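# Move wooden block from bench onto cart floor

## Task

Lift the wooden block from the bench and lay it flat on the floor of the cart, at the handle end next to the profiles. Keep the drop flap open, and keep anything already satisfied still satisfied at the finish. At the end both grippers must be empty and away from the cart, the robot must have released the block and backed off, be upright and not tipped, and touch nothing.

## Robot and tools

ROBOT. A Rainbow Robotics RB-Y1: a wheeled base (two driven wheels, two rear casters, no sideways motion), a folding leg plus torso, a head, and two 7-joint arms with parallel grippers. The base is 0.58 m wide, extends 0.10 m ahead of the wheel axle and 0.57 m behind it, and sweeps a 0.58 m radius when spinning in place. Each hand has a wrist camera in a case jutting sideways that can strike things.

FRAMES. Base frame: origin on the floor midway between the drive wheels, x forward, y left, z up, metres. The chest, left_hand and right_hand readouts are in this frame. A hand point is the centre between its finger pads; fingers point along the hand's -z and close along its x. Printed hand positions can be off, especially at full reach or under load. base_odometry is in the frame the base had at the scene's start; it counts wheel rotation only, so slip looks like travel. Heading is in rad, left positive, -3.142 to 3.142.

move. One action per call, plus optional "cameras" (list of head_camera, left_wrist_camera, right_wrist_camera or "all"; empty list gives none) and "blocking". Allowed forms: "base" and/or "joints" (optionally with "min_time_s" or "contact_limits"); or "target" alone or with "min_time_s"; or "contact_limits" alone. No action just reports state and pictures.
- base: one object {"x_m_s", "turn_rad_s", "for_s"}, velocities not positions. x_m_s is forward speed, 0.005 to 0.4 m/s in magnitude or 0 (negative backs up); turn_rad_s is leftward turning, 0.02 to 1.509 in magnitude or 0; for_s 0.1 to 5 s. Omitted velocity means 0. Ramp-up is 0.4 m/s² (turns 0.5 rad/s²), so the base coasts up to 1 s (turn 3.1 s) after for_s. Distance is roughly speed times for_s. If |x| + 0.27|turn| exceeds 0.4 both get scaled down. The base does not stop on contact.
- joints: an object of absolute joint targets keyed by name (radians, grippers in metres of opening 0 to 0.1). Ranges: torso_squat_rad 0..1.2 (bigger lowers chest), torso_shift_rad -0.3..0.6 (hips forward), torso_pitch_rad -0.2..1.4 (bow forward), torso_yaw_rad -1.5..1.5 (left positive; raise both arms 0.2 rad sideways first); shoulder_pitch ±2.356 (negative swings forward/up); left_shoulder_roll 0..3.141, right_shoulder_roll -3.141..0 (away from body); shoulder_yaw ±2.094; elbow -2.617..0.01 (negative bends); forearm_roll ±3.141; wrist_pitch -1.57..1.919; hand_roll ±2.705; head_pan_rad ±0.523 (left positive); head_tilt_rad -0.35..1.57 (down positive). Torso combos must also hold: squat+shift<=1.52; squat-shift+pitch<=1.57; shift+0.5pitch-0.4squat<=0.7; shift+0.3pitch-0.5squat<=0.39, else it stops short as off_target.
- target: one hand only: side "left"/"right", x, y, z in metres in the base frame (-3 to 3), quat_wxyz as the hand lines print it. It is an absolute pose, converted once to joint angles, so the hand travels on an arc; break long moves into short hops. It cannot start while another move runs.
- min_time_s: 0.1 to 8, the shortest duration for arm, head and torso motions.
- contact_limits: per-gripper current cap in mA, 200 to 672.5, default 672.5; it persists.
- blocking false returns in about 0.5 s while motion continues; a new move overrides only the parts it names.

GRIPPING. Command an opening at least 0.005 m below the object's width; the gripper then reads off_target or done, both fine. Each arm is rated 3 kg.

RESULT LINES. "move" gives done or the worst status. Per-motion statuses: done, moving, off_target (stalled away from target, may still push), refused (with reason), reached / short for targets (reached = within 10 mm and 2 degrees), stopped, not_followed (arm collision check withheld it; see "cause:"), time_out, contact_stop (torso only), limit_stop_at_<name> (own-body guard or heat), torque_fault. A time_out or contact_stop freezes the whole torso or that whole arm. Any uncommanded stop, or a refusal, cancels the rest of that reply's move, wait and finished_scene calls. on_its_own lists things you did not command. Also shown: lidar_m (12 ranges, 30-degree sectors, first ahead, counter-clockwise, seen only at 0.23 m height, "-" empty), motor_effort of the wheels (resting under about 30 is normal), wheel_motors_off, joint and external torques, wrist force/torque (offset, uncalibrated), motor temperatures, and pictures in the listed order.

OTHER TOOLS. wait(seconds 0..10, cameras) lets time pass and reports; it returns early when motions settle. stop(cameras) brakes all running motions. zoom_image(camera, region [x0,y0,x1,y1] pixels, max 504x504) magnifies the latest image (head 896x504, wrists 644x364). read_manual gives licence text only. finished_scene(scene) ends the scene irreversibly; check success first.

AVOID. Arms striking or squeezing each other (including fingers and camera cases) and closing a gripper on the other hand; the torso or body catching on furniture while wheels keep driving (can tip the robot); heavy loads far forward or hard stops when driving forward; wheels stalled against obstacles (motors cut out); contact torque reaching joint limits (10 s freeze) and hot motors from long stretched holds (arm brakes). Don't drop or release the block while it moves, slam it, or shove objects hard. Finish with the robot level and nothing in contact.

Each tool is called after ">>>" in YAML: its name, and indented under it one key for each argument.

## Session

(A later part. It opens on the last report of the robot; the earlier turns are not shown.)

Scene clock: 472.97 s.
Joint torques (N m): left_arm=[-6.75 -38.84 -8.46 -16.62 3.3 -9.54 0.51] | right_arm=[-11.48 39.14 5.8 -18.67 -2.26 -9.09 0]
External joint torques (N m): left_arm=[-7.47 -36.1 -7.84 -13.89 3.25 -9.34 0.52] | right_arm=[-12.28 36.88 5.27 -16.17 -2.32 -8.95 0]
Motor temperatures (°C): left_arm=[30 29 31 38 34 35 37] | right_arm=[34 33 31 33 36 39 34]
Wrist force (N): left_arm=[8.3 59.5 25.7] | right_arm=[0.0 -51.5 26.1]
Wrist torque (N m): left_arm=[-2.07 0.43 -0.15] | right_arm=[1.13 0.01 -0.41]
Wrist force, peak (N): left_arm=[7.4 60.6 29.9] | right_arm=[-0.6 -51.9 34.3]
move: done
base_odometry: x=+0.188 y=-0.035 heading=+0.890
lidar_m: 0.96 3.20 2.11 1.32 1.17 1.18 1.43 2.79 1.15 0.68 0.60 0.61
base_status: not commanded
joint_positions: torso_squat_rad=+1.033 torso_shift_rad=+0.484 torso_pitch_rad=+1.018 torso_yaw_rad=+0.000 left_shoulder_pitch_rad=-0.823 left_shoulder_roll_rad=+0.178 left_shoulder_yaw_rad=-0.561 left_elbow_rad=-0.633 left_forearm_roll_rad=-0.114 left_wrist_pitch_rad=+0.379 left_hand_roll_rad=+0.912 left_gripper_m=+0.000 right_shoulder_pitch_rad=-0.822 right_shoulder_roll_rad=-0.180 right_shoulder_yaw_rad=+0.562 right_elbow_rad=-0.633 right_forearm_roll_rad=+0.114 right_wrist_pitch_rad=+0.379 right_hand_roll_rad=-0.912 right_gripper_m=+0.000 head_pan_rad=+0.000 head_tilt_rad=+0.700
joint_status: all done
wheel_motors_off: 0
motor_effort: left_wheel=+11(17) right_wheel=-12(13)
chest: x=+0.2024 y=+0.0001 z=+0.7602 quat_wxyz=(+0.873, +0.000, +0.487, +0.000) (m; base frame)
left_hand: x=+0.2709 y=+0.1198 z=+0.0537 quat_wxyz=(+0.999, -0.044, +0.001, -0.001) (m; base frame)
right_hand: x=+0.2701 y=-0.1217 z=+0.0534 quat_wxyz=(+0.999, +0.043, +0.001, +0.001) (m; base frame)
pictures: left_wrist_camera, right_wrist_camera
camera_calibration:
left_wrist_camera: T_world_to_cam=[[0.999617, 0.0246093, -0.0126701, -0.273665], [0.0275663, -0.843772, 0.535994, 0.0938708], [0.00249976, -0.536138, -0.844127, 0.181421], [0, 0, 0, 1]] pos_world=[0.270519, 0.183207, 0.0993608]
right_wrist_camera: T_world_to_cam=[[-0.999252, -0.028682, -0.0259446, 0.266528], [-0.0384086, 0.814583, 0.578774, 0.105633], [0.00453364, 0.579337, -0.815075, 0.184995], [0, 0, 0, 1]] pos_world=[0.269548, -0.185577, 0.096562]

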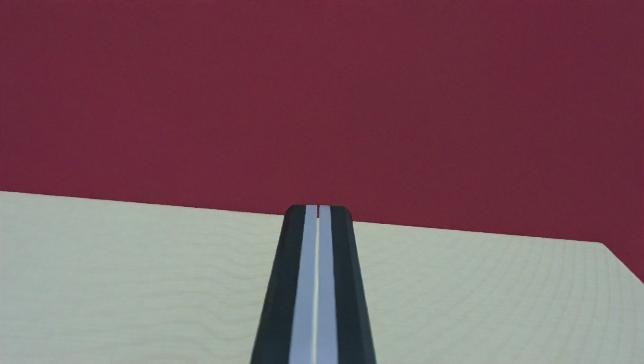

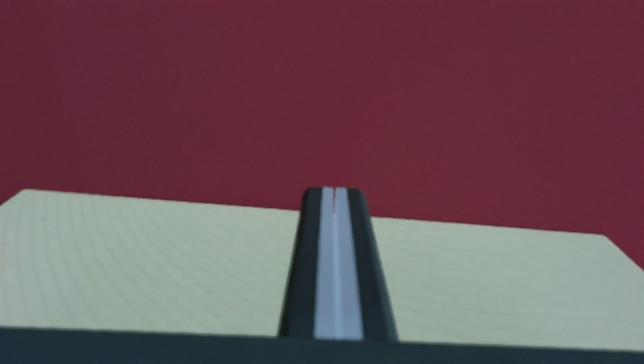

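>>> move:
  joints: {"left_shoulder_roll_rad":0.22,"right_shoulder_roll_rad":-0.22}
  cameras: []

>>> move:
  joints: {"left_gripper_m":0.1,"right_gripper_m":0.1}
  cameras: []

>>> move:
  joints: {"left_shoulder_roll_rad":0.172,"right_shoulder_roll_rad":-0.174}
  min_time_s: 1.5
  cameras: ["left_wrist_camera","right_wrist_camera"]

>>> move:
  joints: {"left_shoulder_roll_rad":0.22,"right_shoulder_roll_rad":-0.22}
  cameras: []

>>> move:
  joints: {"left_gripper_m":0,"right_gripper_m":0}
  cameras: []

>>> move:
  joints: {"left_shoulder_roll_rad":0.167,"right_shoulder_roll_rad":-0.168}
  min_time_s: 1.5
  cameras: ["left_wrist_camera","right_wrist_camera"]

>>> move:
  joints: {"torso_squat_rad":0.97,"torso_shift_rad":0.455}
  min_time_s: 1.5
  cameras: []

>>> move:
  joints: {"left_shoulder_pitch_rad":-0.721,"left_shoulder_roll_rad":0.263,"left_shoulder_yaw_rad":-0.563,"left_elbow_rad":-1.015,"left_forearm_roll_rad":-0.022,"left_wrist_pitch_rad":0.614,"left_hand_roll_rad":0.822,"right_shoulder_pitch_rad":-0.721,"right_shoulder_roll_rad":-0.265,"right_shoulder_yaw_rad":0.563,"right_elbow_rad":-1.015,"right_forearm_roll_rad":0.022,"right_wrist_pitch_rad":0.614,"right_hand_roll_rad":-0.822}
  min_time_s: 7
  cameras: ["left_wrist_camera","right_wrist_camera"]

Scene clock: 478.27 s.
Joint torques (N m): left_arm=[-0.03 -3.45 -1 -3.18 0.33 -0.78 0.34] | right_arm=[-0.43 3.77 1.49 -2.89 -0.37 -0.21 0.02]
External joint torques (N m): left_arm=[-0.77 -1.74 -0.59 -0.6 0.3 -0.6 0.34] | right_arm=[-1.24 2.68 1.18 -0.56 -0.45 -0.11 0.02]
Motor temperatures (°C): left_arm=[30 30 31 38 34 35 37] | right_arm=[34 33 31 33 36 39 34]
Wrist force (N): left_arm=[-1.0 2.8 -7.5] | right_arm=[-0.1 3.4 -3.9]
Wrist torque (N m): left_arm=[-0.47 -0.01 0.10] | right_arm=[-0.40 0.09 -0.06]
Wrist force, peak (N): left_arm=[8.0 60.8 25.9] | right_arm=[0.1 -51.9 26.4]
move: done
base_odometry: x=+0.188 y=-0.035 heading=+0.890
lidar_m: 0.95 3.19 2.11 1.31 1.18 1.19 1.44 2.79 1.16 0.68 0.61 0.62
base_status: not commanded
joint_positions: torso_squat_rad=+1.033 torso_shift_rad=+0.485 torso_pitch_rad=+1.020 torso_yaw_rad=+0.000 left_shoulder_pitch_rad=-0.825 left_shoulder_roll_rad=+0.220 left_shoulder_yaw_rad=-0.563 left_elbow_rad=-0.637 left_forearm_roll_rad=-0.113 left_wrist_pitch_rad=+0.377 left_hand_roll_rad=+0.912 left_gripper_m=+0.000 right_shoulder_pitch_rad=-0.825 right_shoulder_roll_rad=-0.221 right_shoulder_yaw_rad=+0.563 right_elbow_rad=-0.637 right_forearm_roll_rad=+0.113 right_wrist_pitch_rad=+0.377 right_hand_roll_rad=-0.912 right_gripper_m=+0.000 head_pan_rad=+0.000 head_tilt_rad=+0.700
joint_status: all done
wheel_motors_off: 0
motor_effort: left_wheel=+11(16) right_wheel=-13(14)
chest: x=+0.2028 y=+0.0001 z=+0.7597 quat_wxyz=(+0.873, +0.000, +0.488, +0.000) (m; base frame)
left_hand: x=+0.2797 y=+0.1475 z=+0.0502 quat_wxyz=(+1.000, -0.027, -0.006, -0.006) (m; base frame)
right_hand: x=+0.2796 y=-0.1478 z=+0.0502 quat_wxyz=(+1.000, +0.027, -0.006, +0.006) (m; base frame)
pictures: none
No camera images: "cameras" was empty.

Scene clock: 479.97 s.
Joint torques (N m): left_arm=[-0.16 -3.1 -0.86 -3.13 0.21 -0.69 0.28] | right_arm=[-0.73 3.86 1.31 -2.88 -0.24 -0.24 -0.12]
External joint torques (N m): left_arm=[-0.91 -1.48 -0.45 -0.57 0.18 -0.53 0.28] | right_arm=[-1.52 2.65 0.99 -0.52 -0.32 -0.13 -0.12]
Motor temperatures (°C): left_arm=[30 30 31 38 34 35 37] | right_arm=[34 33 31 33 36 39 34]
Wrist force (N): left_arm=[-1.6 3.2 -7.9] | right_arm=[-0.4 3.2 -3.7]
Wrist torque (N m): left_arm=[-0.47 -0.12 0.09] | right_arm=[-0.38 0.07 -0.07]
Wrist force, peak (N): left_arm=[-1.4 3.3 -8.6] | right_arm=[0.2 3.8 -3.7]
move: done
base_odometry: x=+0.188 y=-0.035 heading=+0.890
lidar_m: 0.95 3.19 2.09 1.30 1.17 1.19 1.43 2.78 1.16 0.68 0.60 0.62
base_status: not commanded
joint_positions: torso_squat_rad=+1.033 torso_shift_rad=+0.485 torso_pitch_rad=+1.020 torso_yaw_rad=+0.000 left_shoulder_pitch_rad=-0.825 left_shoulder_roll_rad=+0.220 left_shoulder_yaw_rad=-0.563 left_elbow_rad=-0.637 left_forearm_roll_rad=-0.113 left_wrist_pitch_rad=+0.377 left_hand_roll_rad=+0.912 left_gripper_m=+0.099 right_shoulder_pitch_rad=-0.825 right_shoulder_roll_rad=-0.220 right_shoulder_yaw_rad=+0.563 right_elbow_rad=-0.637 right_forearm_roll_rad=+0.113 right_wrist_pitch_rad=+0.377 right_hand_roll_rad=-0.912 right_gripper_m=+0.099 head_pan_rad=+0.000 head_tilt_rad=+0.700
joint_status: all done
wheel_motors_off: 0
motor_effort: left_wheel=+11(11) right_wheel=-11(14)
chest: x=+0.2028 y=+0.0001 z=+0.7597 quat_wxyz=(+0.873, +0.000, +0.488, +0.000) (m; base frame)
left_hand: x=+0.2797 y=+0.1475 z=+0.0502 quat_wxyz=(+1.000, -0.027, -0.006, -0.006) (m; base frame)
right_hand: x=+0.2797 y=-0.1477 z=+0.0502 quat_wxyz=(+1.000, +0.027, -0.006, +0.006) (m; base frame)
pictures: none
No camera images: "cameras" was empty.

Scene clock: 481.77 s.
Joint torques (N m): left_arm=[-20.13 -31.75 -1.03 -24.15 3.78 -11.06 2.76] | right_arm=[2.98 41.17 10.22 -10.86 -0.67 -5.18 2.48]
External joint torques (N m): left_arm=[-21 -29.03 -0.4 -21.49 3.73 -10.87 2.76] | right_arm=[2.25 38.99 9.71 -8.33 -0.73 -5.04 2.48]
Motor temperatures (°C): left_arm=[30 30 31 38 34 35 37] | right_arm=[34 33 31 33 36 39 34]
Wrist force (N): left_arm=[-21.4 50.2 -14.4] | right_arm=[21.1 -43.3 -7.1]
Wrist torque (N m): left_arm=[-1.28 -0.82 -2.84] | right_arm=[0.42 0.75 -2.98]
Wrist force, peak (N): left_arm=[-21.6 50.8 -14.4] | right_arm=[21.2 -44.2 -6.5]
move: done
base_odometry: x=+0.188 y=-0.035 heading=+0.890
lidar_m: 0.95 3.19 2.11 1.30 1.17 1.18 1.45 2.79 1.16 0.68 0.60 0.60
base_status: not commanded
joint_positions: torso_squat_rad=+1.033 torso_shift_rad=+0.485 torso_pitch_rad=+1.020 torso_yaw_rad=+0.000 left_shoulder_pitch_rad=-0.820 left_shoulder_roll_rad=+0.179 left_shoulder_yaw_rad=-0.563 left_elbow_rad=-0.632 left_forearm_roll_rad=-0.114 left_wrist_pitch_rad=+0.380 left_hand_roll_rad=+0.911 left_gripper_m=+0.099 right_shoulder_pitch_rad=-0.825 right_shoulder_roll_rad=-0.184 right_shoulder_yaw_rad=+0.560 right_elbow_rad=-0.635 right_forearm_roll_rad=+0.113 right_wrist_pitch_rad=+0.378 right_hand_roll_rad=-0.913 right_gripper_m=+0.099 head_pan_rad=+0.000 head_tilt_rad=+0.700
joint_status: all done
wheel_motors_off: 0
motor_effort: left_wheel=+11(11) right_wheel=-13(14)
chest: x=+0.2028 y=+0.0001 z=+0.7596 quat_wxyz=(+0.873, +0.000, +0.488, +0.000) (m; base frame)
left_hand: x=+0.2672 y=+0.1219 z=+0.0527 quat_wxyz=(+0.999, -0.043, +0.004, -0.002) (m; base frame)
right_hand: x=+0.2734 y=-0.1228 z=+0.0528 quat_wxyz=(+0.999, +0.043, -0.001, +0.001) (m; base frame)
pictures: left_wrist_camera, right_wrist_camera
camera_calibration:
left_wrist_camera: T_world_to_cam=[[0.999577, 0.0222239, -0.0187472, -0.269366], [0.0287967, -0.845738, 0.532821, 0.0963446], [-0.00401382, -0.533136, -0.84602, 0.183147], [0, 0, 0, 1]] pos_world=[0.267213, 0.185111, 0.0985617]
right_wrist_camera: T_world_to_cam=[[-0.999153, -0.027824, -0.0303255, 0.270151], [-0.0402435, 0.814807, 0.578334, 0.107588], [0.00861783, 0.579065, -0.815236, 0.183968], [0, 0, 0, 1]] pos_world=[0.272666, -0.186676, 0.095948]

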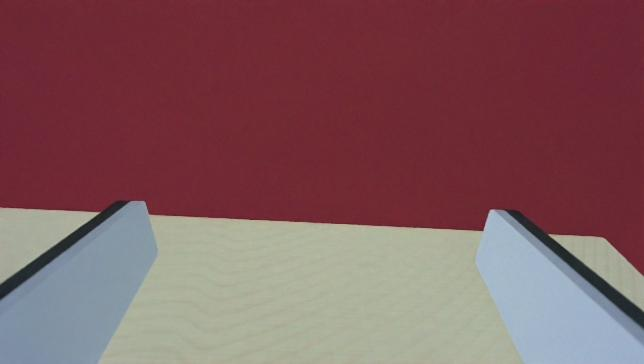

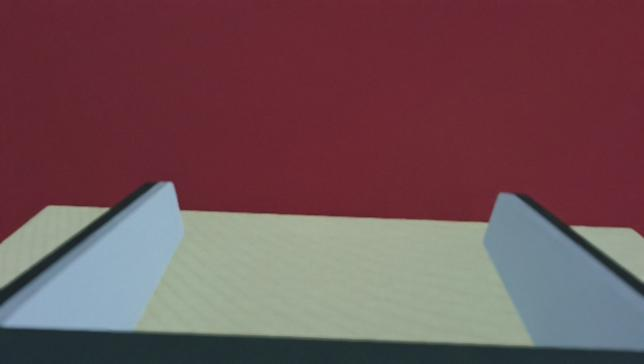

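Scene clock: 482.30 s.
Joint torques (N m): left_arm=[-0.54 -2.92 -0.46 -2.95 0.36 -0.65 0.26] | right_arm=[1.77 3.92 1.43 -2.89 -0.2 -0.24 0.35]
External joint torques (N m): left_arm=[-1.26 -1.19 -0.05 -0.36 0.33 -0.48 0.26] | right_arm=[0.99 2.77 1.15 -0.52 -0.28 -0.12 0.35]
Motor temperatures (°C): left_arm=[30 30 31 38 34 35 37] | right_arm=[34 33 31 33 36 39 34]
Wrist force (N): left_arm=[-1.4 4.1 -7.8] | right_arm=[0.0 2.9 -3.5]
Wrist torque (N m): left_arm=[-0.60 -0.08 0.08] | right_arm=[-0.34 0.12 -0.09]
Wrist force, peak (N): left_arm=[-22.0 45.3 -12.6] | right_arm=[19.2 -38.9 -5.3]
move: done
base_odometry: x=+0.188 y=-0.035 heading=+0.890
lidar_m: 0.95 3.20 2.09 1.32 1.17 1.19 1.43 2.79 1.15 0.68 0.61 0.61
base_status: not commanded
joint_positions: torso_squat_rad=+1.033 torso_shift_rad=+0.485 torso_pitch_rad=+1.020 torso_yaw_rad=+0.000 left_shoulder_pitch_rad=-0.825 left_shoulder_roll_rad=+0.220 left_shoulder_yaw_rad=-0.563 left_elbow_rad=-0.637 left_forearm_roll_rad=-0.113 left_wrist_pitch_rad=+0.377 left_hand_roll_rad=+0.912 left_gripper_m=+0.099 right_shoulder_pitch_rad=-0.825 right_shoulder_roll_rad=-0.221 right_shoulder_yaw_rad=+0.563 right_elbow_rad=-0.637 right_forearm_roll_rad=+0.113 right_wrist_pitch_rad=+0.377 right_hand_roll_rad=-0.912 right_gripper_m=+0.099 head_pan_rad=+0.000 head_tilt_rad=+0.700
joint_status: all done
wheel_motors_off: 0
motor_effort: left_wheel=+11(11) right_wheel=-10(13)
chest: x=+0.2028 y=+0.0000 z=+0.7597 quat_wxyz=(+0.873, +0.000, +0.488, +0.000) (m; base frame)
left_hand: x=+0.2796 y=+0.1475 z=+0.0501 quat_wxyz=(+1.000, -0.027, -0.006, -0.006) (m; base frame)
right_hand: x=+0.2800 y=-0.1476 z=+0.0501 quat_wxyz=(+1.000, +0.027, -0.006, +0.006) (m; base frame)
pictures: none
No camera images: "cameras" was empty.

Scene clock: 484.00 s.
Joint torques (N m): left_arm=[-0.49 -3.28 -0.28 -3.18 0.24 -0.82 0.22] | right_arm=[2.02 3.9 1.48 -2.73 -0.33 -0.09 0.27]
External joint torques (N m): left_arm=[-1.24 -1.65 0.13 -0.63 0.21 -0.66 0.22] | right_arm=[1.24 2.69 1.16 -0.37 -0.41 0.02 0.27]
Motor temperatures (°C): left_arm=[30 30 31 38 34 34 37] | right_arm=[34 33 31 33 36 39 34]
Wrist force (N): left_arm=[-1.7 4.5 -8.0] | right_arm=[0.0 3.2 -3.6]
Wrist torque (N m): left_arm=[-0.65 -0.13 0.09] | right_arm=[-0.39 0.12 -0.04]
Wrist force, peak (N): left_arm=[-2.8 4.7 -8.5] | right_arm=[0.3 3.4 -4.3]
move: done
base_odometry: x=+0.188 y=-0.035 heading=+0.890
lidar_m: 0.95 3.19 2.11 1.30 1.17 1.18 1.45 2.80 1.15 0.68 0.61 0.61
base_status: not commanded
joint_positions: torso_squat_rad=+1.033 torso_shift_rad=+0.485 torso_pitch_rad=+1.020 torso_yaw_rad=+0.000 left_shoulder_pitch_rad=-0.825 left_shoulder_roll_rad=+0.220 left_shoulder_yaw_rad=-0.563 left_elbow_rad=-0.637 left_forearm_roll_rad=-0.113 left_wrist_pitch_rad=+0.377 left_hand_roll_rad=+0.912 left_gripper_m=+0.000 right_shoulder_pitch_rad=-0.825 right_shoulder_roll_rad=-0.220 right_shoulder_yaw_rad=+0.563 right_elbow_rad=-0.637 right_forearm_roll_rad=+0.113 right_wrist_pitch_rad=+0.377 right_hand_roll_rad=-0.912 right_gripper_m=+0.000 head_pan_rad=+0.000 head_tilt_rad=+0.700
joint_status: all done
wheel_motors_off: 0
motor_effort: left_wheel=+11(12) right_wheel=-12(13)
chest: x=+0.2028 y=+0.0000 z=+0.7597 quat_wxyz=(+0.873, +0.000, +0.488, +0.000) (m; base frame)
left_hand: x=+0.2796 y=+0.1475 z=+0.0501 quat_wxyz=(+1.000, -0.027, -0.006, -0.006) (m; base frame)
right_hand: x=+0.2799 y=-0.1476 z=+0.0501 quat_wxyz=(+1.000, +0.027, -0.006, +0.006) (m; base frame)
pictures: none
No camera images: "cameras" was empty.

Scene clock: 485.80 s.
Joint torques (N m): left_arm=[-6.35 -42.87 -9.25 -18.83 3.42 -9.61 0.29] | right_arm=[-5.72 46.9 7.54 -18.94 -2.65 -8.92 0.15]
External joint torques (N m): left_arm=[-7.1 -40.09 -8.61 -16.11 3.37 -9.41 0.29] | right_arm=[-6.52 44.61 7.01 -16.43 -2.71 -8.78 0.15]
Motor temperatures (°C): left_arm=[30 30 31 38 34 34 37] | right_arm=[34 33 31 33 36 39 34]
Wrist force (N): left_arm=[6.2 63.2 -2.6] | right_arm=[4.5 -55.8 11.7]
Wrist torque (N m): left_arm=[-1.75 0.04 -0.15] | right_arm=[0.98 0.14 -0.48]
Wrist force, peak (N): left_arm=[6.3 64.1 -3.4] | right_arm=[4.1 -56.2 11.3]
move: done
base_odometry: x=+0.188 y=-0.035 heading=+0.890
lidar_m: 0.95 3.20 2.11 1.30 1.17 1.18 1.45 2.79 1.16 0.69 0.60 0.61
base_status: not commanded
joint_positions: torso_squat_rad=+1.033 torso_shift_rad=+0.485 torso_pitch_rad=+1.020 torso_yaw_rad=+0.000 left_shoulder_pitch_rad=-0.823 left_shoulder_roll_rad=+0.177 left_shoulder_yaw_rad=-0.561 left_elbow_rad=-0.633 left_forearm_roll_rad=-0.114 left_wrist_pitch_rad=+0.379 left_hand_roll_rad=+0.912 left_gripper_m=+0.000 right_shoulder_pitch_rad=-0.823 right_shoulder_roll_rad=-0.179 right_shoulder_yaw_rad=+0.561 right_elbow_rad=-0.633 right_forearm_roll_rad=+0.114 right_wrist_pitch_rad=+0.379 right_hand_roll_rad=-0.912 right_gripper_m=+0.000 head_pan_rad=+0.000 head_tilt_rad=+0.700
joint_status: all done
wheel_motors_off: 0
motor_effort: left_wheel=+10(12) right_wheel=-12(13)
chest: x=+0.2027 y=+0.0000 z=+0.7598 quat_wxyz=(+0.873, +0.000, +0.488, +0.000) (m; base frame)
left_hand: x=+0.2702 y=+0.1193 z=+0.0533 quat_wxyz=(+0.999, -0.045, +0.002, +0.000) (m; base frame)
right_hand: x=+0.2704 y=-0.1207 z=+0.0531 quat_wxyz=(+0.999, +0.044, +0.002, +0.001) (m; base frame)
pictures: left_wrist_camera, right_wrist_camera
camera_calibration:
left_wrist_camera: T_world_to_cam=[[0.999586, 0.0248988, -0.0144238, -0.27283], [0.0287505, -0.843523, 0.536323, 0.093337], [0.00118702, -0.536516, -0.843889, 0.181134], [0, 0, 0, 1]] pos_world=[0.269819, 0.182706, 0.0988629]
right_wrist_camera: T_world_to_cam=[[-0.999267, -0.0283206, -0.0257494, 0.266895], [-0.0380066, 0.813886, 0.57978, 0.104804], [0.00453735, 0.580334, -0.814366, 0.184257], [0, 0, 0, 1]] pos_world=[0.269846, -0.184671, 0.0961619]

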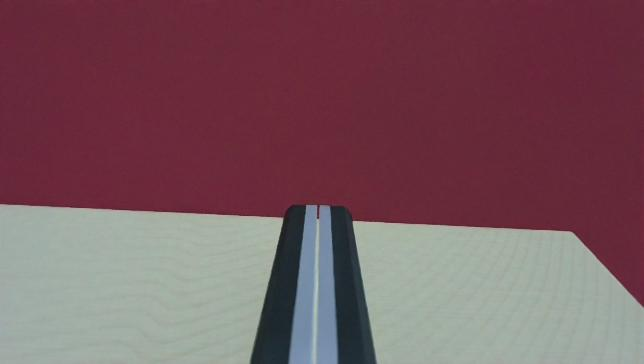

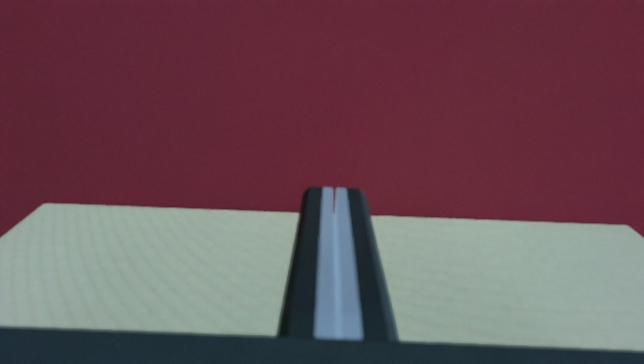

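Scene clock: 487.60 s.
Joint torques (N m): left_arm=[-9.9 -40.68 -9.44 -20.44 3.49 -9.89 0.27] | right_arm=[-10.09 45.38 7.17 -22.27 -2.61 -9.54 0.34]
External joint torques (N m): left_arm=[-10.7 -37.89 -8.8 -17.73 3.44 -9.69 0.27] | right_arm=[-10.95 43.07 6.63 -19.79 -2.67 -9.4 0.34]
Motor temperatures (°C): left_arm=[30 30 31 38 34 35 37] | right_arm=[34 33 31 33 36 39 34]
Wrist force (N): left_arm=[0.4 59.3 -13.1] | right_arm=[-1.6 -51.9 -12.1]
Wrist torque (N m): left_arm=[-1.54 -0.12 -0.20] | right_arm=[0.49 -0.06 -0.33]
Wrist force, peak (N): left_arm=[6.0 63.0 -4.7] | right_arm=[4.0 -55.1 8.8]
move: done
base_odometry: x=+0.188 y=-0.035 heading=+0.890
lidar_m: 0.95 3.19 2.10 1.31 1.17 1.18 1.44 2.78 1.15 0.67 0.60 0.60
base_status: not commanded
joint_positions: torso_squat_rad=+0.970 torso_shift_rad=+0.455 torso_pitch_rad=+1.021 torso_yaw_rad=+0.000 left_shoulder_pitch_rad=-0.822 left_shoulder_roll_rad=+0.176 left_shoulder_yaw_rad=-0.561 left_elbow_rad=-0.633 left_forearm_roll_rad=-0.114 left_wrist_pitch_rad=+0.379 left_hand_roll_rad=+0.912 left_gripper_m=+0.000 right_shoulder_pitch_rad=-0.822 right_shoulder_roll_rad=-0.179 right_shoulder_yaw_rad=+0.561 right_elbow_rad=-0.632 right_forearm_roll_rad=+0.114 right_wrist_pitch_rad=+0.379 right_hand_roll_rad=-0.912 right_gripper_m=+0.000 head_pan_rad=+0.000 head_tilt_rad=+0.700
joint_status: all done
wheel_motors_off: 0
motor_effort: left_wheel=+11(12) right_wheel=-12(13)
chest: x=+0.2097 y=+0.0001 z=+0.7977 quat_wxyz=(+0.873, +0.000, +0.488, +0.000) (m; base frame)
left_hand: x=+0.2757 y=+0.1192 z=+0.0911 quat_wxyz=(+0.999, -0.045, +0.003, +0.000) (m; base frame)
right_hand: x=+0.2756 y=-0.1210 z=+0.0909 quat_wxyz=(+0.999, +0.043, +0.003, +0.001) (m; base frame)
pictures: none
No camera images: "cameras" was empty.

Scene clock: 494.90 s.
Joint torques (N m): left_arm=[-8.43 -31.7 -12.54 -21.69 5.77 -9.17 -0.03] | right_arm=[-8.2 33.12 11.52 -23.1 -4.82 -8.66 0.46]
External joint torques (N m): left_arm=[-9.24 -29.94 -11.85 -17.03 5.68 -8.97 -0.03] | right_arm=[-9.19 31.88 10.99 -18.78 -4.89 -8.52 0.46]
Motor temperatures (°C): left_arm=[31 30 31 38 34 35 37] | right_arm=[34 33 31 34 36 40 34]
Wrist force (N): left_arm=[0.0 49.6 -14.4] | right_arm=[-1.4 -43.0 -11.8]
Wrist torque (N m): left_arm=[0.71 -0.26 -0.09] | right_arm=[-1.49 0.10 -0.32]
Wrist force, peak (N): left_arm=[2.2 84.1 -12.1] | right_arm=[-2.6 -77.3 -10.6]
move: done
base_odometry: x=+0.188 y=-0.035 heading=+0.890
lidar_m: 0.95 3.19 2.09 1.30 1.17 1.17 1.44 2.79 1.15 0.67 0.58 0.61
base_status: not commanded
joint_positions: torso_squat_rad=+0.970 torso_shift_rad=+0.455 torso_pitch_rad=+1.020 torso_yaw_rad=+0.000 left_shoulder_pitch_rad=-0.719 left_shoulder_roll_rad=+0.270 left_shoulder_yaw_rad=-0.560 left_elbow_rad=-1.011 left_forearm_roll_rad=-0.023 left_wrist_pitch_rad=+0.616 left_hand_roll_rad=+0.822 left_gripper_m=+0.000 right_shoulder_pitch_rad=-0.719 right_shoulder_roll_rad=-0.273 right_shoulder_yaw_rad=+0.560 right_elbow_rad=-1.010 right_forearm_roll_rad=+0.023 right_wrist_pitch_rad=+0.616 right_hand_roll_rad=-0.822 right_gripper_m=+0.000 head_pan_rad=+0.000 head_tilt_rad=+0.700
joint_status: all done
wheel_motors_off: 0
motor_effort: left_wheel=+11(13) right_wheel=-10(13)
chest: x=+0.2096 y=+0.0001 z=+0.7978 quat_wxyz=(+0.873, +0.000, +0.488, +0.000) (m; base frame)
left_hand: x=+0.3015 y=+0.1174 z=+0.1218 quat_wxyz=(+0.999, -0.045, +0.002, +0.001) (m; base frame)
right_hand: x=+0.3014 y=-0.1191 z=+0.1216 quat_wxyz=(+0.999, +0.044, +0.002, +0.000) (m; base frame)
pictures: left_wrist_camera, right_wrist_camera
camera_calibration:
left_wrist_camera: T_world_to_cam=[[0.99951, 0.0271851, -0.0155018, -0.303196], [0.0312554, -0.842481, 0.537819, 0.0529559], [0.00156066, -0.53804, -0.842918, 0.237801], [0, 0, 0, 1]] pos_world=[0.301021, 0.180803, 0.167266]
right_wrist_camera: T_world_to_cam=[[-0.999362, -0.0261617, -0.0242946, 0.299856], [-0.0354099, 0.813239, 0.580852, 0.0639342], [0.00456121, 0.581342, -0.813646, 0.238946], [0, 0, 0, 1]] pos_world=[0.300838, -0.183058, 0.164566]

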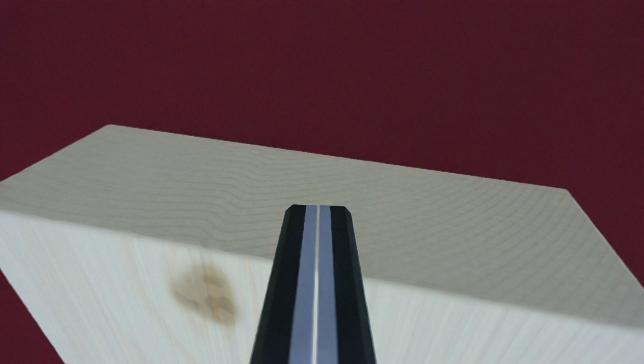

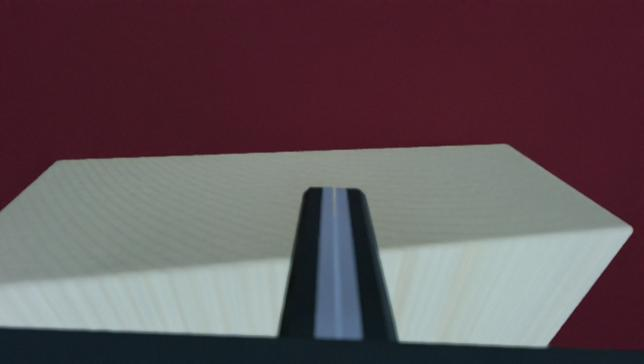

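>>> move:
  joints: {"left_shoulder_pitch_rad":-0.825,"left_shoulder_roll_rad":0.167,"left_shoulder_yaw_rad":-0.563,"left_elbow_rad":-0.637,"left_forearm_roll_rad":-0.113,"left_wrist_pitch_rad":0.377,"left_hand_roll_rad":0.912,"right_shoulder_pitch_rad":-0.825,"right_shoulder_roll_rad":-0.168,"right_shoulder_yaw_rad":0.563,"right_elbow_rad":-0.637,"right_forearm_roll_rad":0.113,"right_wrist_pitch_rad":0.377,"right_hand_roll_rad":-0.912}
  min_time_s: 3
  cameras: ["right_wrist_camera"]

>>> move:
  joints: {"torso_squat_rad":1.033,"torso_shift_rad":0.485}
  min_time_s: 1.5
  cameras: ["left_wrist_camera"]

>>> move:
  joints: {"torso_squat_rad":0.6,"torso_shift_rad":0.3}
  min_time_s: 2.5
  cameras: ["left_wrist_camera","right_wrist_camera"]

>>> move:
  joints: {"left_shoulder_pitch_rad":-0.79,"left_shoulder_roll_rad":0.199,"left_shoulder_yaw_rad":-0.563,"left_elbow_rad":-0.763,"left_forearm_roll_rad":-0.083,"left_wrist_pitch_rad":0.456,"left_hand_roll_rad":0.882,"right_shoulder_pitch_rad":-0.79,"right_shoulder_roll_rad":-0.2,"right_shoulder_yaw_rad":0.563,"right_elbow_rad":-0.763,"right_forearm_roll_rad":0.083,"right_wrist_pitch_rad":0.456,"right_hand_roll_rad":-0.882}
  min_time_s: 3
  cameras: ["left_wrist_camera","right_wrist_camera"]

Scene clock: 514.53 s.
Joint torques (N m): left_arm=[-17.13 -32.48 -4.09 -20.56 1.97 -12.03 0.66] | right_arm=[-18.26 36.32 3.39 -21.58 -1.41 -10.97 -0.22]
External joint torques (N m): left_arm=[-17.95 -29.64 -3.43 -17.85 1.92 -11.83 0.66] | right_arm=[-19.14 33.95 2.84 -19.08 -1.47 -10.83 -0.22]
Motor temperatures (°C): left_arm=[31 30 32 39 35 36 37] | right_arm=[34 34 32 35 36 40 34]
Wrist force (N): left_arm=[-13.5 48.5 20.9] | right_arm=[-13.6 -44.0 25.9]
Wrist torque (N m): left_arm=[0.24 0.17 -0.33] | right_arm=[-0.77 0.01 -0.20]
Wrist force, peak (N): left_arm=[2.0 88.3 -11.2] | right_arm=[-1.8 -81.6 -8.1]
move: done
base_odometry: x=+0.188 y=-0.035 heading=+0.890
lidar_m: 0.95 3.20 2.11 1.31 1.16 1.18 1.45 2.78 1.15 0.68 0.59 0.61
base_status: not commanded
joint_positions: torso_squat_rad=+0.970 torso_shift_rad=+0.455 torso_pitch_rad=+1.019 torso_yaw_rad=+0.000 left_shoulder_pitch_rad=-0.821 left_shoulder_roll_rad=+0.174 left_shoulder_yaw_rad=-0.562 left_elbow_rad=-0.633 left_forearm_roll_rad=-0.113 left_wrist_pitch_rad=+0.380 left_hand_roll_rad=+0.912 left_gripper_m=+0.000 right_shoulder_pitch_rad=-0.820 right_shoulder_roll_rad=-0.176 right_shoulder_yaw_rad=+0.562 right_elbow_rad=-0.632 right_forearm_roll_rad=+0.113 right_wrist_pitch_rad=+0.380 right_hand_roll_rad=-0.912 right_gripper_m=+0.000 head_pan_rad=+0.000 head_tilt_rad=+0.700
joint_status: all done
wheel_motors_off: 0
motor_effort: left_wheel=+14(14) right_wheel=-10(14)
chest: x=+0.2094 y=+0.0001 z=+0.7981 quat_wxyz=(+0.873, +0.000, +0.488, +0.000) (m; base frame)
left_hand: x=+0.2741 y=+0.1181 z=+0.0917 quat_wxyz=(+0.999, -0.045, +0.004, +0.000) (m; base frame)
right_hand: x=+0.2741 y=-0.1197 z=+0.0915 quat_wxyz=(+0.999, +0.044, +0.004, +0.001) (m; base frame)
pictures: right_wrist_camera
camera_calibration:
right_wrist_camera: T_world_to_cam=[[-0.999377, -0.0280887, -0.0213645, 0.271271], [-0.0352745, 0.813284, 0.580796, 0.0809248], [0.00106155, 0.581188, -0.813768, 0.215886], [0, 0, 0, 1]] pos_world=[0.273727, -0.183665, 0.134476]

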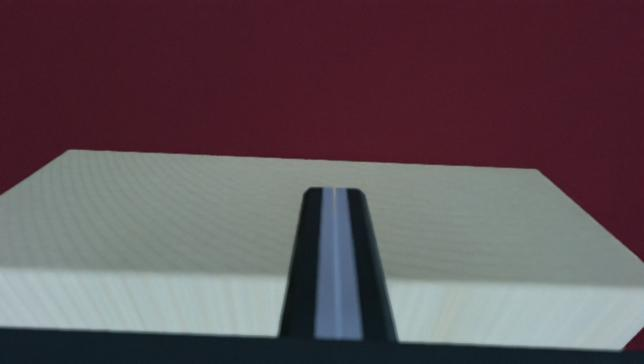

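Scene clock: 516.33 s.
Joint torques (N m): left_arm=[-8.85 -40.21 -8.65 -18.32 3.14 -10.31 0.55] | right_arm=[-11.28 45.93 7.46 -20.55 -2.79 -10.29 0.1]
External joint torques (N m): left_arm=[-9.57 -37.43 -8.02 -15.59 3.09 -10.11 0.55] | right_arm=[-12.08 43.64 6.93 -18.04 -2.85 -10.15 0.1]
Motor temperatures (°C): left_arm=[31 30 32 39 35 36 37] | right_arm=[34 34 32 35 36 40 34]
Wrist force (N): left_arm=[4.3 60.3 28.3] | right_arm=[1.9 -60.7 32.3]
Wrist torque (N m): left_arm=[-1.92 0.20 -0.18] | right_arm=[1.36 -0.11 -0.47]
Wrist force, peak (N): left_arm=[3.6 60.5 32.7] | right_arm=[1.4 -61.1 41.2]
move: done
base_odometry: x=+0.188 y=-0.035 heading=+0.890
lidar_m: 0.95 3.20 2.11 1.31 1.17 1.19 1.43 2.79 1.14 0.66 0.61 0.62
base_status: not commanded
joint_positions: torso_squat_rad=+1.033 torso_shift_rad=+0.484 torso_pitch_rad=+1.018 torso_yaw_rad=+0.000 left_shoulder_pitch_rad=-0.823 left_shoulder_roll_rad=+0.176 left_shoulder_yaw_rad=-0.561 left_elbow_rad=-0.633 left_forearm_roll_rad=-0.114 left_wrist_pitch_rad=+0.379 left_hand_roll_rad=+0.912 left_gripper_m=+0.000 right_shoulder_pitch_rad=-0.822 right_shoulder_roll_rad=-0.179 right_shoulder_yaw_rad=+0.561 right_elbow_rad=-0.632 right_forearm_roll_rad=+0.114 right_wrist_pitch_rad=+0.380 right_hand_roll_rad=-0.912 right_gripper_m=+0.000 head_pan_rad=+0.000 head_tilt_rad=+0.700
joint_status: all done
wheel_motors_off: 0
motor_effort: left_wheel=+10(16) right_wheel=-11(14)
chest: x=+0.2023 y=+0.0000 z=+0.7602 quat_wxyz=(+0.873, +0.000, +0.487, +0.000) (m; base frame)
left_hand: x=+0.2702 y=+0.1189 z=+0.0539 quat_wxyz=(+0.999, -0.045, +0.001, +0.000) (m; base frame)
right_hand: x=+0.2698 y=-0.1211 z=+0.0536 quat_wxyz=(+0.999, +0.043, +0.002, +0.001) (m; base frame)
pictures: left_wrist_camera
camera_calibration:
left_wrist_camera: T_world_to_cam=[[0.999594, 0.024914, -0.0138542, -0.272873], [0.0284568, -0.843255, 0.53676, 0.0926645], [0.00169025, -0.536936, -0.843621, 0.18134], [0, 0, 0, 1]] pos_world=[0.269819, 0.182306, 0.0994631]

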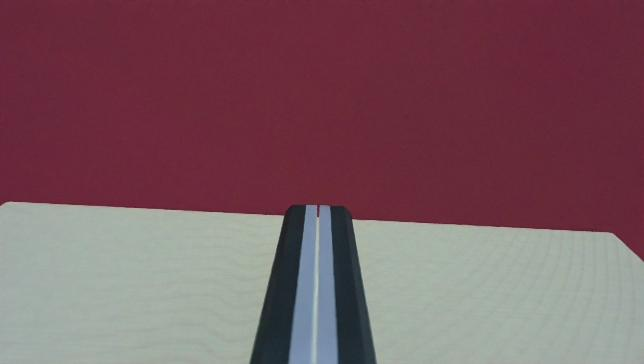

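Scene clock: 519.13 s.
Joint torques (N m): left_arm=[-10.12 -40.3 -8.72 -20.41 3.34 -10.11 0.54] | right_arm=[-11.32 45.26 7.81 -22.4 -2.76 -9.89 0.21]
External joint torques (N m): left_arm=[-10.91 -37.5 -8.08 -17.7 3.29 -9.92 0.54] | right_arm=[-12.18 42.95 7.26 -19.91 -2.81 -9.76 0.21]
Motor temperatures (°C): left_arm=[31 30 32 39 35 36 37] | right_arm=[34 34 32 35 36 41 34]
Wrist force (N): left_arm=[-0.1 56.0 -13.4] | right_arm=[-1.4 -51.6 -12.5]
Wrist torque (N m): left_arm=[-1.13 -0.11 -0.20] | right_arm=[0.48 0.19 -0.38]
Wrist force, peak (N): left_arm=[4.4 59.7 21.5] | right_arm=[3.1 -59.7 24.9]
move: done
base_odometry: x=+0.188 y=-0.035 heading=+0.890
lidar_m: 0.25 0.25 2.09 1.32 1.16 1.18 1.44 2.80 1.15 0.66 0.59 0.25
base_status: not commanded
joint_positions: torso_squat_rad=+0.600 torso_shift_rad=+0.300 torso_pitch_rad=+1.020 torso_yaw_rad=+0.000 left_shoulder_pitch_rad=-0.822 left_shoulder_roll_rad=+0.176 left_shoulder_yaw_rad=-0.561 left_elbow_rad=-0.633 left_forearm_roll_rad=-0.114 left_wrist_pitch_rad=+0.379 left_hand_roll_rad=+0.912 left_gripper_m=+0.000 right_shoulder_pitch_rad=-0.822 right_shoulder_roll_rad=-0.179 right_shoulder_yaw_rad=+0.561 right_elbow_rad=-0.632 right_forearm_roll_rad=+0.114 right_wrist_pitch_rad=+0.379 right_hand_roll_rad=-0.912 right_gripper_m=+0.000 head_pan_rad=+0.000 head_tilt_rad=+0.700
joint_status: all done
wheel_motors_off: 0
motor_effort: left_wheel=+12(13) right_wheel=-10(14)
chest: x=+0.2066 y=+0.0001 z=+0.9942 quat_wxyz=(+0.873, +0.000, +0.488, +0.000) (m; base frame)
left_hand: x=+0.2725 y=+0.1192 z=+0.2877 quat_wxyz=(+0.999, -0.045, +0.003, +0.000) (m; base frame)
right_hand: x=+0.2723 y=-0.1211 z=+0.2874 quat_wxyz=(+0.999, +0.043, +0.003, +0.001) (m; base frame)
pictures: left_wrist_camera, right_wrist_camera
camera_calibration:
left_wrist_camera: T_world_to_cam=[[0.999549, 0.0249517, -0.0167241, -0.271077], [0.0300293, -0.84352, 0.536258, -0.0328584], [-0.000726536, -0.536518, -0.843889, 0.379408], [0, 0, 0, 1]] pos_world=[0.272217, 0.182606, 0.333265]
right_wrist_camera: T_world_to_cam=[[-0.999346, -0.0280986, -0.0227532, 0.274074], [-0.0360854, 0.814382, 0.579206, -0.0308781], [0.00225489, 0.579648, -0.814864, 0.375954], [0, 0, 0, 1]] pos_world=[0.271933, -0.185073, 0.330472]

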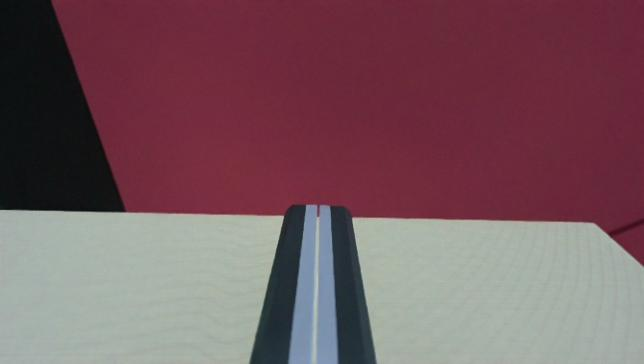

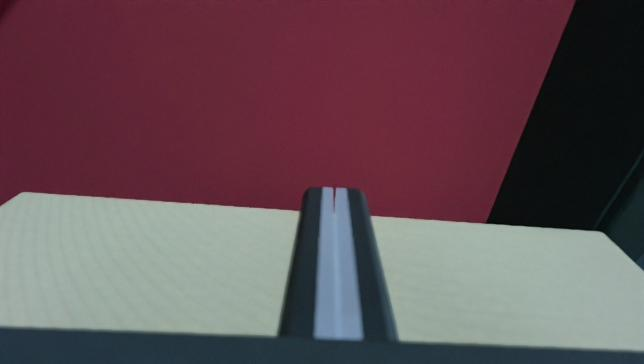

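Scene clock: 522.43 s.
Joint torques (N m): left_arm=[-9.76 -38.44 -12.12 -22.28 4.44 -9.77 0.02] | right_arm=[-10.16 41.15 9.88 -24.15 -3.52 -9.57 0.46]
External joint torques (N m): left_arm=[-10.56 -36.01 -11.44 -18.91 4.38 -9.58 0.02] | right_arm=[-11.06 39.2 9.32 -21.03 -3.59 -9.43 0.46]
Motor temperatures (°C): left_arm=[31 30 32 39 35 36 37] | right_arm=[34 35 32 35 36 41 34]
Wrist force (N): left_arm=[0.6 56.2 -13.0] | right_arm=[-1.2 -52.2 -12.2]
Wrist torque (N m): left_arm=[-1.15 -0.07 -0.19] | right_arm=[0.51 0.15 -0.40]
Wrist force, peak (N): left_arm=[1.1 72.6 -12.5] | right_arm=[-1.4 -67.9 -11.6]
move: done
base_odometry: x=+0.188 y=-0.035 heading=+0.890
lidar_m: 0.95 3.20 2.11 1.30 1.17 1.18 1.43 2.78 1.16 0.66 0.59 0.59
base_status: not commanded
joint_positions: torso_squat_rad=+0.600 torso_shift_rad=+0.300 torso_pitch_rad=+1.020 torso_yaw_rad=+0.000 left_shoulder_pitch_rad=-0.787 left_shoulder_roll_rad=+0.208 left_shoulder_yaw_rad=-0.560 left_elbow_rad=-0.758 left_forearm_roll_rad=-0.084 left_wrist_pitch_rad=+0.458 left_hand_roll_rad=+0.882 left_gripper_m=+0.000 right_shoulder_pitch_rad=-0.787 right_shoulder_roll_rad=-0.210 right_shoulder_yaw_rad=+0.561 right_elbow_rad=-0.758 right_forearm_roll_rad=+0.084 right_wrist_pitch_rad=+0.458 right_hand_roll_rad=-0.882 right_gripper_m=+0.000 head_pan_rad=+0.000 head_tilt_rad=+0.700
joint_status: all done
wheel_motors_off: 0
motor_effort: left_wheel=+11(13) right_wheel=-11(14)
chest: x=+0.2066 y=+0.0001 z=+0.9942 quat_wxyz=(+0.873, +0.000, +0.488, +0.000) (m; base frame)
left_hand: x=+0.2822 y=+0.1194 z=+0.2955 quat_wxyz=(+0.999, -0.043, +0.001, +0.002) (m; base frame)
right_hand: x=+0.2820 y=-0.1208 z=+0.2953 quat_wxyz=(+0.999, +0.042, +0.001, -0.001) (m; base frame)
pictures: left_wrist_camera, right_wrist_camera
camera_calibration:
left_wrist_camera: T_world_to_cam=[[0.999477, 0.0293491, -0.0136067, -0.282095], [0.0320823, -0.84528, 0.533359, -0.0366619], [0.00415211, -0.533517, -0.845779, 0.38502], [0, 0, 0, 1]] pos_world=[0.281525, 0.182704, 0.341358]
right_wrist_camera: T_world_to_cam=[[-0.999385, -0.0238978, -0.0256743, 0.285252], [-0.0343343, 0.816188, 0.576766, -0.0349502], [0.00717161, 0.577292, -0.816506, 0.381115], [0, 0, 0, 1]] pos_world=[0.281143, -0.184672, 0.338664]

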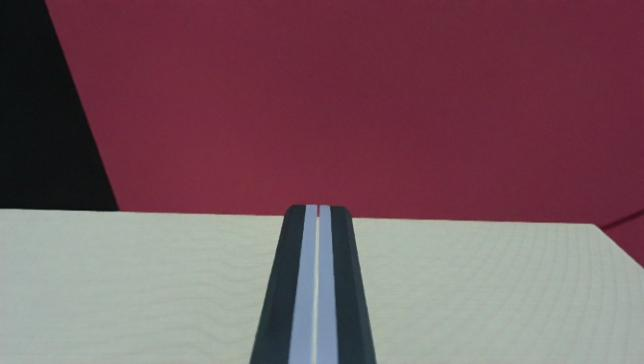

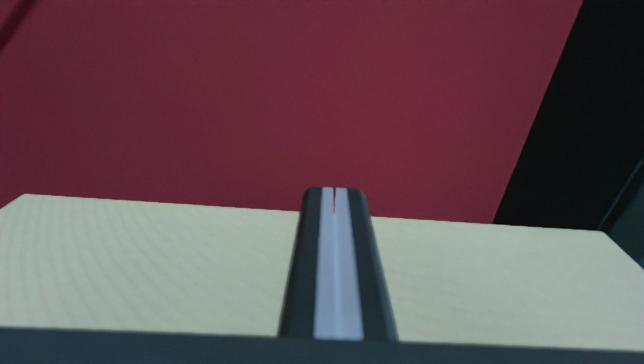

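>>> move:
  joints: {"left_shoulder_pitch_rad":-0.721,"left_shoulder_roll_rad":0.263,"left_shoulder_yaw_rad":-0.563,"left_elbow_rad":-1.015,"left_forearm_roll_rad":-0.022,"left_wrist_pitch_rad":0.614,"left_hand_roll_rad":0.822,"right_shoulder_pitch_rad":-0.721,"right_shoulder_roll_rad":-0.265,"right_shoulder_yaw_rad":0.563,"right_elbow_rad":-1.015,"right_forearm_roll_rad":0.022,"right_wrist_pitch_rad":0.614,"right_hand_roll_rad":-0.822}
  min_time_s: 2.5
  cameras: ["right_wrist_camera"]

>>> move:
  joints: {"left_shoulder_pitch_rad":-0.676,"left_shoulder_roll_rad":0.326,"left_shoulder_yaw_rad":-0.551,"left_elbow_rad":-1.264,"left_forearm_roll_rad":0.028,"left_wrist_pitch_rad":0.792,"left_hand_roll_rad":0.783,"right_shoulder_pitch_rad":-0.676,"right_shoulder_roll_rad":-0.328,"right_shoulder_yaw_rad":0.551,"right_elbow_rad":-1.264,"right_forearm_roll_rad":-0.028,"right_wrist_pitch_rad":0.792,"right_hand_roll_rad":-0.783}
  min_time_s: 2.5
  cameras: ["left_wrist_camera","right_wrist_camera"]

>>> move:
  joints: {"left_shoulder_pitch_rad":-0.669,"left_shoulder_roll_rad":0.406,"left_shoulder_yaw_rad":-0.505,"left_elbow_rad":-1.604,"left_forearm_roll_rad":0.112,"left_wrist_pitch_rad":1.089,"left_hand_roll_rad":0.741,"right_shoulder_pitch_rad":-0.669,"right_shoulder_roll_rad":-0.408,"right_shoulder_yaw_rad":0.505,"right_elbow_rad":-1.604,"right_forearm_roll_rad":-0.112,"right_wrist_pitch_rad":1.089,"right_hand_roll_rad":-0.741}
  min_time_s: 3
  cameras: ["left_wrist_camera","right_wrist_camera"]

Scene clock: 529.07 s.
Joint torques (N m): left_arm=[-10.25 -37.96 -15.32 -23.95 6.09 -9.94 0.01] | right_arm=[-10.81 40.12 13.33 -25.89 -5.08 -9.47 0.58]
External joint torques (N m): left_arm=[-11.09 -36.24 -14.64 -19.3 6 -9.75 0.01] | right_arm=[-11.83 38.93 12.81 -21.58 -5.16 -9.34 0.58]
Motor temperatures (°C): left_arm=[31 31 32 39 35 36 37] | right_arm=[34 35 32 36 36 41 34]
Wrist force (N): left_arm=[0.3 59.1 -13.4] | right_arm=[-0.9 -54.4 -12.6]
Wrist torque (N m): left_arm=[-1.20 -0.09 -0.24] | right_arm=[0.55 0.20 -0.39]
Wrist force, peak (N): left_arm=[2.1 89.0 -10.4] | right_arm=[-2.1 -84.2 -11.3]
move: done
base_odometry: x=+0.188 y=-0.035 heading=+0.890
lidar_m: 0.96 3.19 2.10 1.30 1.17 1.18 1.43 2.79 1.16 0.67 0.59 0.59
base_status: not commanded
joint_positions: torso_squat_rad=+0.600 torso_shift_rad=+0.300 torso_pitch_rad=+1.020 torso_yaw_rad=+0.000 left_shoulder_pitch_rad=-0.718 left_shoulder_roll_rad=+0.272 left_shoulder_yaw_rad=-0.559 left_elbow_rad=-1.010 left_forearm_roll_rad=-0.024 left_wrist_pitch_rad=+0.616 left_hand_roll_rad=+0.822 left_gripper_m=+0.000 right_shoulder_pitch_rad=-0.718 right_shoulder_roll_rad=-0.275 right_shoulder_yaw_rad=+0.560 right_elbow_rad=-1.010 right_forearm_roll_rad=+0.023 right_wrist_pitch_rad=+0.616 right_hand_roll_rad=-0.822 right_gripper_m=+0.000 head_pan_rad=+0.000 head_tilt_rad=+0.700
joint_status: all done
wheel_motors_off: 0
motor_effort: left_wheel=+12(13) right_wheel=-12(13)
chest: x=+0.2066 y=+0.0001 z=+0.9942 quat_wxyz=(+0.873, +0.000, +0.488, +0.000) (m; base frame)
left_hand: x=+0.2980 y=+0.1188 z=+0.3180 quat_wxyz=(+0.999, -0.044, +0.003, +0.001) (m; base frame)
right_hand: x=+0.2979 y=-0.1208 z=+0.3176 quat_wxyz=(+0.999, +0.043, +0.003, +0.000) (m; base frame)
pictures: right_wrist_camera
camera_calibration:
right_wrist_camera: T_world_to_cam=[[-0.99938, -0.0263567, -0.0233356, 0.300702], [-0.0350007, 0.814856, 0.578606, -0.047857], [0.00376504, 0.579064, -0.815273, 0.399943], [0, 0, 0, 1]] pos_world=[0.297335, -0.184671, 0.360771]

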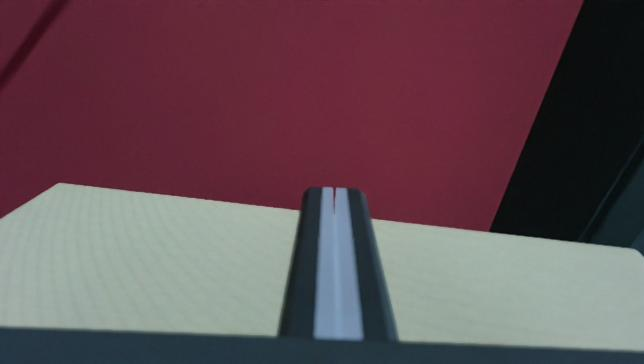

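Scene clock: 531.87 s.
Joint torques (N m): left_arm=[-11.49 -36.12 -15.92 -25.22 7.9 -10.01 0.11] | right_arm=[-11.49 38.77 12.76 -27.54 -6.83 -9.55 0.55]
External joint torques (N m): left_arm=[-11.88 -35.13 -15.47 -19.28 7.79 -9.83 0.11] | right_arm=[-12.14 38.32 12.47 -22.01 -6.92 -9.42 0.55]
Motor temperatures (°C): left_arm=[31 31 32 40 35 36 37] | right_arm=[34 35 32 36 36 41 34]
Wrist force (N): left_arm=[0.1 62.1 -12.5] | right_arm=[-1.2 -57.2 -12.7]
Wrist torque (N m): left_arm=[-1.25 -0.10 -0.26] | right_arm=[0.59 0.08 -0.42]
Wrist force, peak (N): left_arm=[0.8 89.3 -10.3] | right_arm=[-1.8 -84.0 -12.3]
move: done
base_odometry: x=+0.188 y=-0.035 heading=+0.890
lidar_m: 0.95 3.19 2.11 1.30 1.17 1.18 1.44 2.78 1.16 0.68 0.59 0.59
base_status: not commanded
joint_positions: torso_squat_rad=+0.600 torso_shift_rad=+0.300 torso_pitch_rad=+1.020 torso_yaw_rad=+0.000 left_shoulder_pitch_rad=-0.673 left_shoulder_roll_rad=+0.335 left_shoulder_yaw_rad=-0.547 left_elbow_rad=-1.259 left_forearm_roll_rad=+0.026 left_wrist_pitch_rad=+0.794 left_hand_roll_rad=+0.783 left_gripper_m=+0.000 right_shoulder_pitch_rad=-0.673 right_shoulder_roll_rad=-0.337 right_shoulder_yaw_rad=+0.548 right_elbow_rad=-1.258 right_forearm_roll_rad=-0.026 right_wrist_pitch_rad=+0.794 right_hand_roll_rad=-0.783 right_gripper_m=+0.000 head_pan_rad=+0.000 head_tilt_rad=+0.700
joint_status: all done
wheel_motors_off: 0
motor_effort: left_wheel=+12(13) right_wheel=-11(14)
chest: x=+0.2066 y=+0.0001 z=+0.9942 quat_wxyz=(+0.873, +0.000, +0.488, +0.000) (m; base frame)
left_hand: x=+0.3230 y=+0.1189 z=+0.3494 quat_wxyz=(+0.999, -0.044, +0.002, +0.000) (m; base frame)
right_hand: x=+0.3227 y=-0.1206 z=+0.3491 quat_wxyz=(+0.999, +0.042, +0.003, +0.000) (m; base frame)
pictures: left_wrist_camera, right_wrist_camera
camera_calibration:
left_wrist_camera: T_world_to_cam=[[0.999527, 0.0263786, -0.015816, -0.321025], [0.0307472, -0.844175, 0.535185, -0.0675378], [0.000765968, -0.535418, -0.844587, 0.430974], [0, 0, 0, 1]] pos_world=[0.32262, 0.182206, 0.395062]
right_wrist_camera: T_world_to_cam=[[-0.99934, -0.027699, -0.0235107, 0.326036], [-0.0361945, 0.815185, 0.578068, -0.0647159], [0.00315363, 0.578538, -0.81565, 0.425667], [0, 0, 0, 1]] pos_world=[0.322136, -0.184478, 0.392271]

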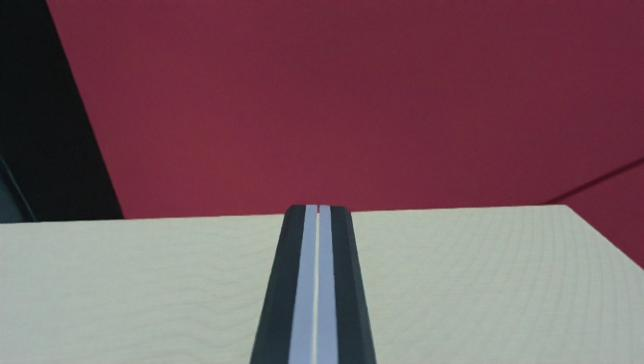

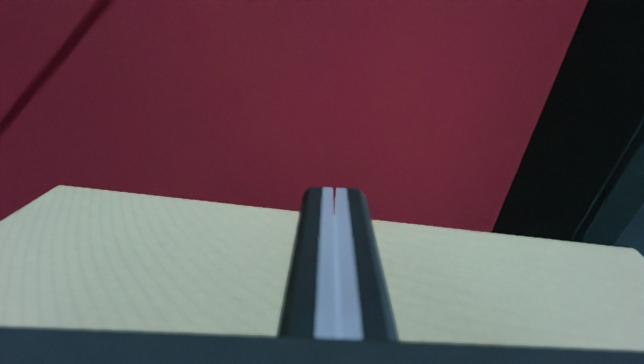

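Scene clock: 535.17 s.
Joint torques (N m): left_arm=[-14.63 -35.35 -18.35 -27.42 11.4 -10.8 0.06] | right_arm=[-15.82 37.61 14.27 -30.73 -10.16 -10.54 0.42]
External joint torques (N m): left_arm=[-13.38 -35.36 -18.69 -19.78 11.27 -10.62 0.06] | right_arm=[-14.93 38.18 14.75 -23.6 -10.27 -10.42 0.42]
Motor temperatures (°C): left_arm=[31 31 32 40 35 36 37] | right_arm=[34 35 32 37 36 41 34]
Wrist force (N): left_arm=[1.4 71.8 -11.9] | right_arm=[-1.1 -66.6 -13.5]
Wrist torque (N m): left_arm=[-1.40 -0.04 -0.27] | right_arm=[0.81 0.19 -0.24]
Wrist force, peak (N): left_arm=[2.5 95.1 -14.1] | right_arm=[-2.4 -88.8 -6.9]
move: done
base_odometry: x=+0.188 y=-0.035 heading=+0.890
lidar_m: 0.96 3.20 2.10 1.30 1.17 1.18 1.44 2.78 1.14 0.65 0.59 0.60
base_status: not commanded
joint_positions: torso_squat_rad=+0.600 torso_shift_rad=+0.300 torso_pitch_rad=+1.020 torso_yaw_rad=+0.000 left_shoulder_pitch_rad=-0.666 left_shoulder_roll_rad=+0.415 left_shoulder_yaw_rad=-0.500 left_elbow_rad=-1.599 left_forearm_roll_rad=+0.109 left_wrist_pitch_rad=+1.092 left_hand_roll_rad=+0.741 left_gripper_m=+0.000 right_shoulder_pitch_rad=-0.665 right_shoulder_roll_rad=-0.417 right_shoulder_yaw_rad=+0.501 right_elbow_rad=-1.598 right_forearm_roll_rad=-0.109 right_wrist_pitch_rad=+1.092 right_hand_roll_rad=-0.741 right_gripper_m=+0.000 head_pan_rad=+0.000 head_tilt_rad=+0.700
joint_status: all done
wheel_motors_off: 0
motor_effort: left_wheel=+12(13) right_wheel=-11(13)
chest: x=+0.2066 y=+0.0001 z=+0.9942 quat_wxyz=(+0.873, +0.000, +0.488, +0.000) (m; base frame)
left_hand: x=+0.3736 y=+0.1188 z=+0.4112 quat_wxyz=(+0.999, -0.043, +0.002, +0.001) (m; base frame)
right_hand: x=+0.3730 y=-0.1203 z=+0.4108 quat_wxyz=(+0.999, +0.042, +0.003, +0.000) (m; base frame)
pictures: left_wrist_camera, right_wrist_camera
camera_calibration:
left_wrist_camera: T_world_to_cam=[[0.99951, 0.0272044, -0.0154559, -0.370828], [0.0312543, -0.845039, 0.533791, -0.101749], [0.00146066, -0.534012, -0.845475, 0.483135], [0, 0, 0, 1]] pos_world=[0.373121, 0.182106, 0.45706]
right_wrist_camera: T_world_to_cam=[[-0.999364, -0.0270517, -0.0232267, 0.377865], [-0.0354963, 0.816247, 0.576612, -0.0983426], [0.00336039, 0.57707, -0.816688, 0.475813], [0, 0, 0, 1]] pos_world=[0.372535, -0.184083, 0.454072]

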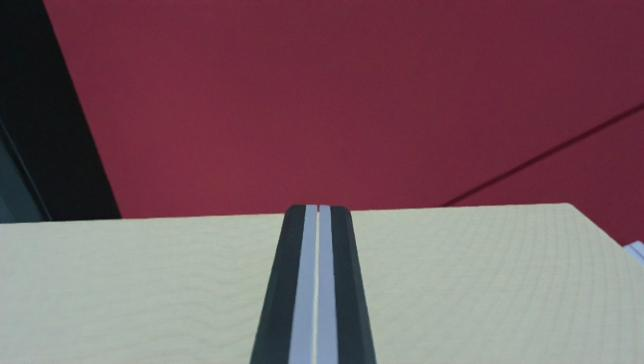

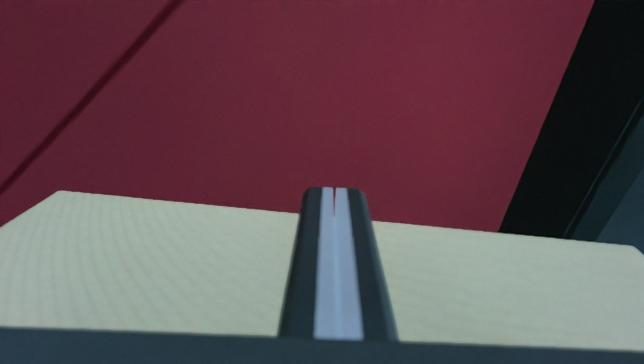

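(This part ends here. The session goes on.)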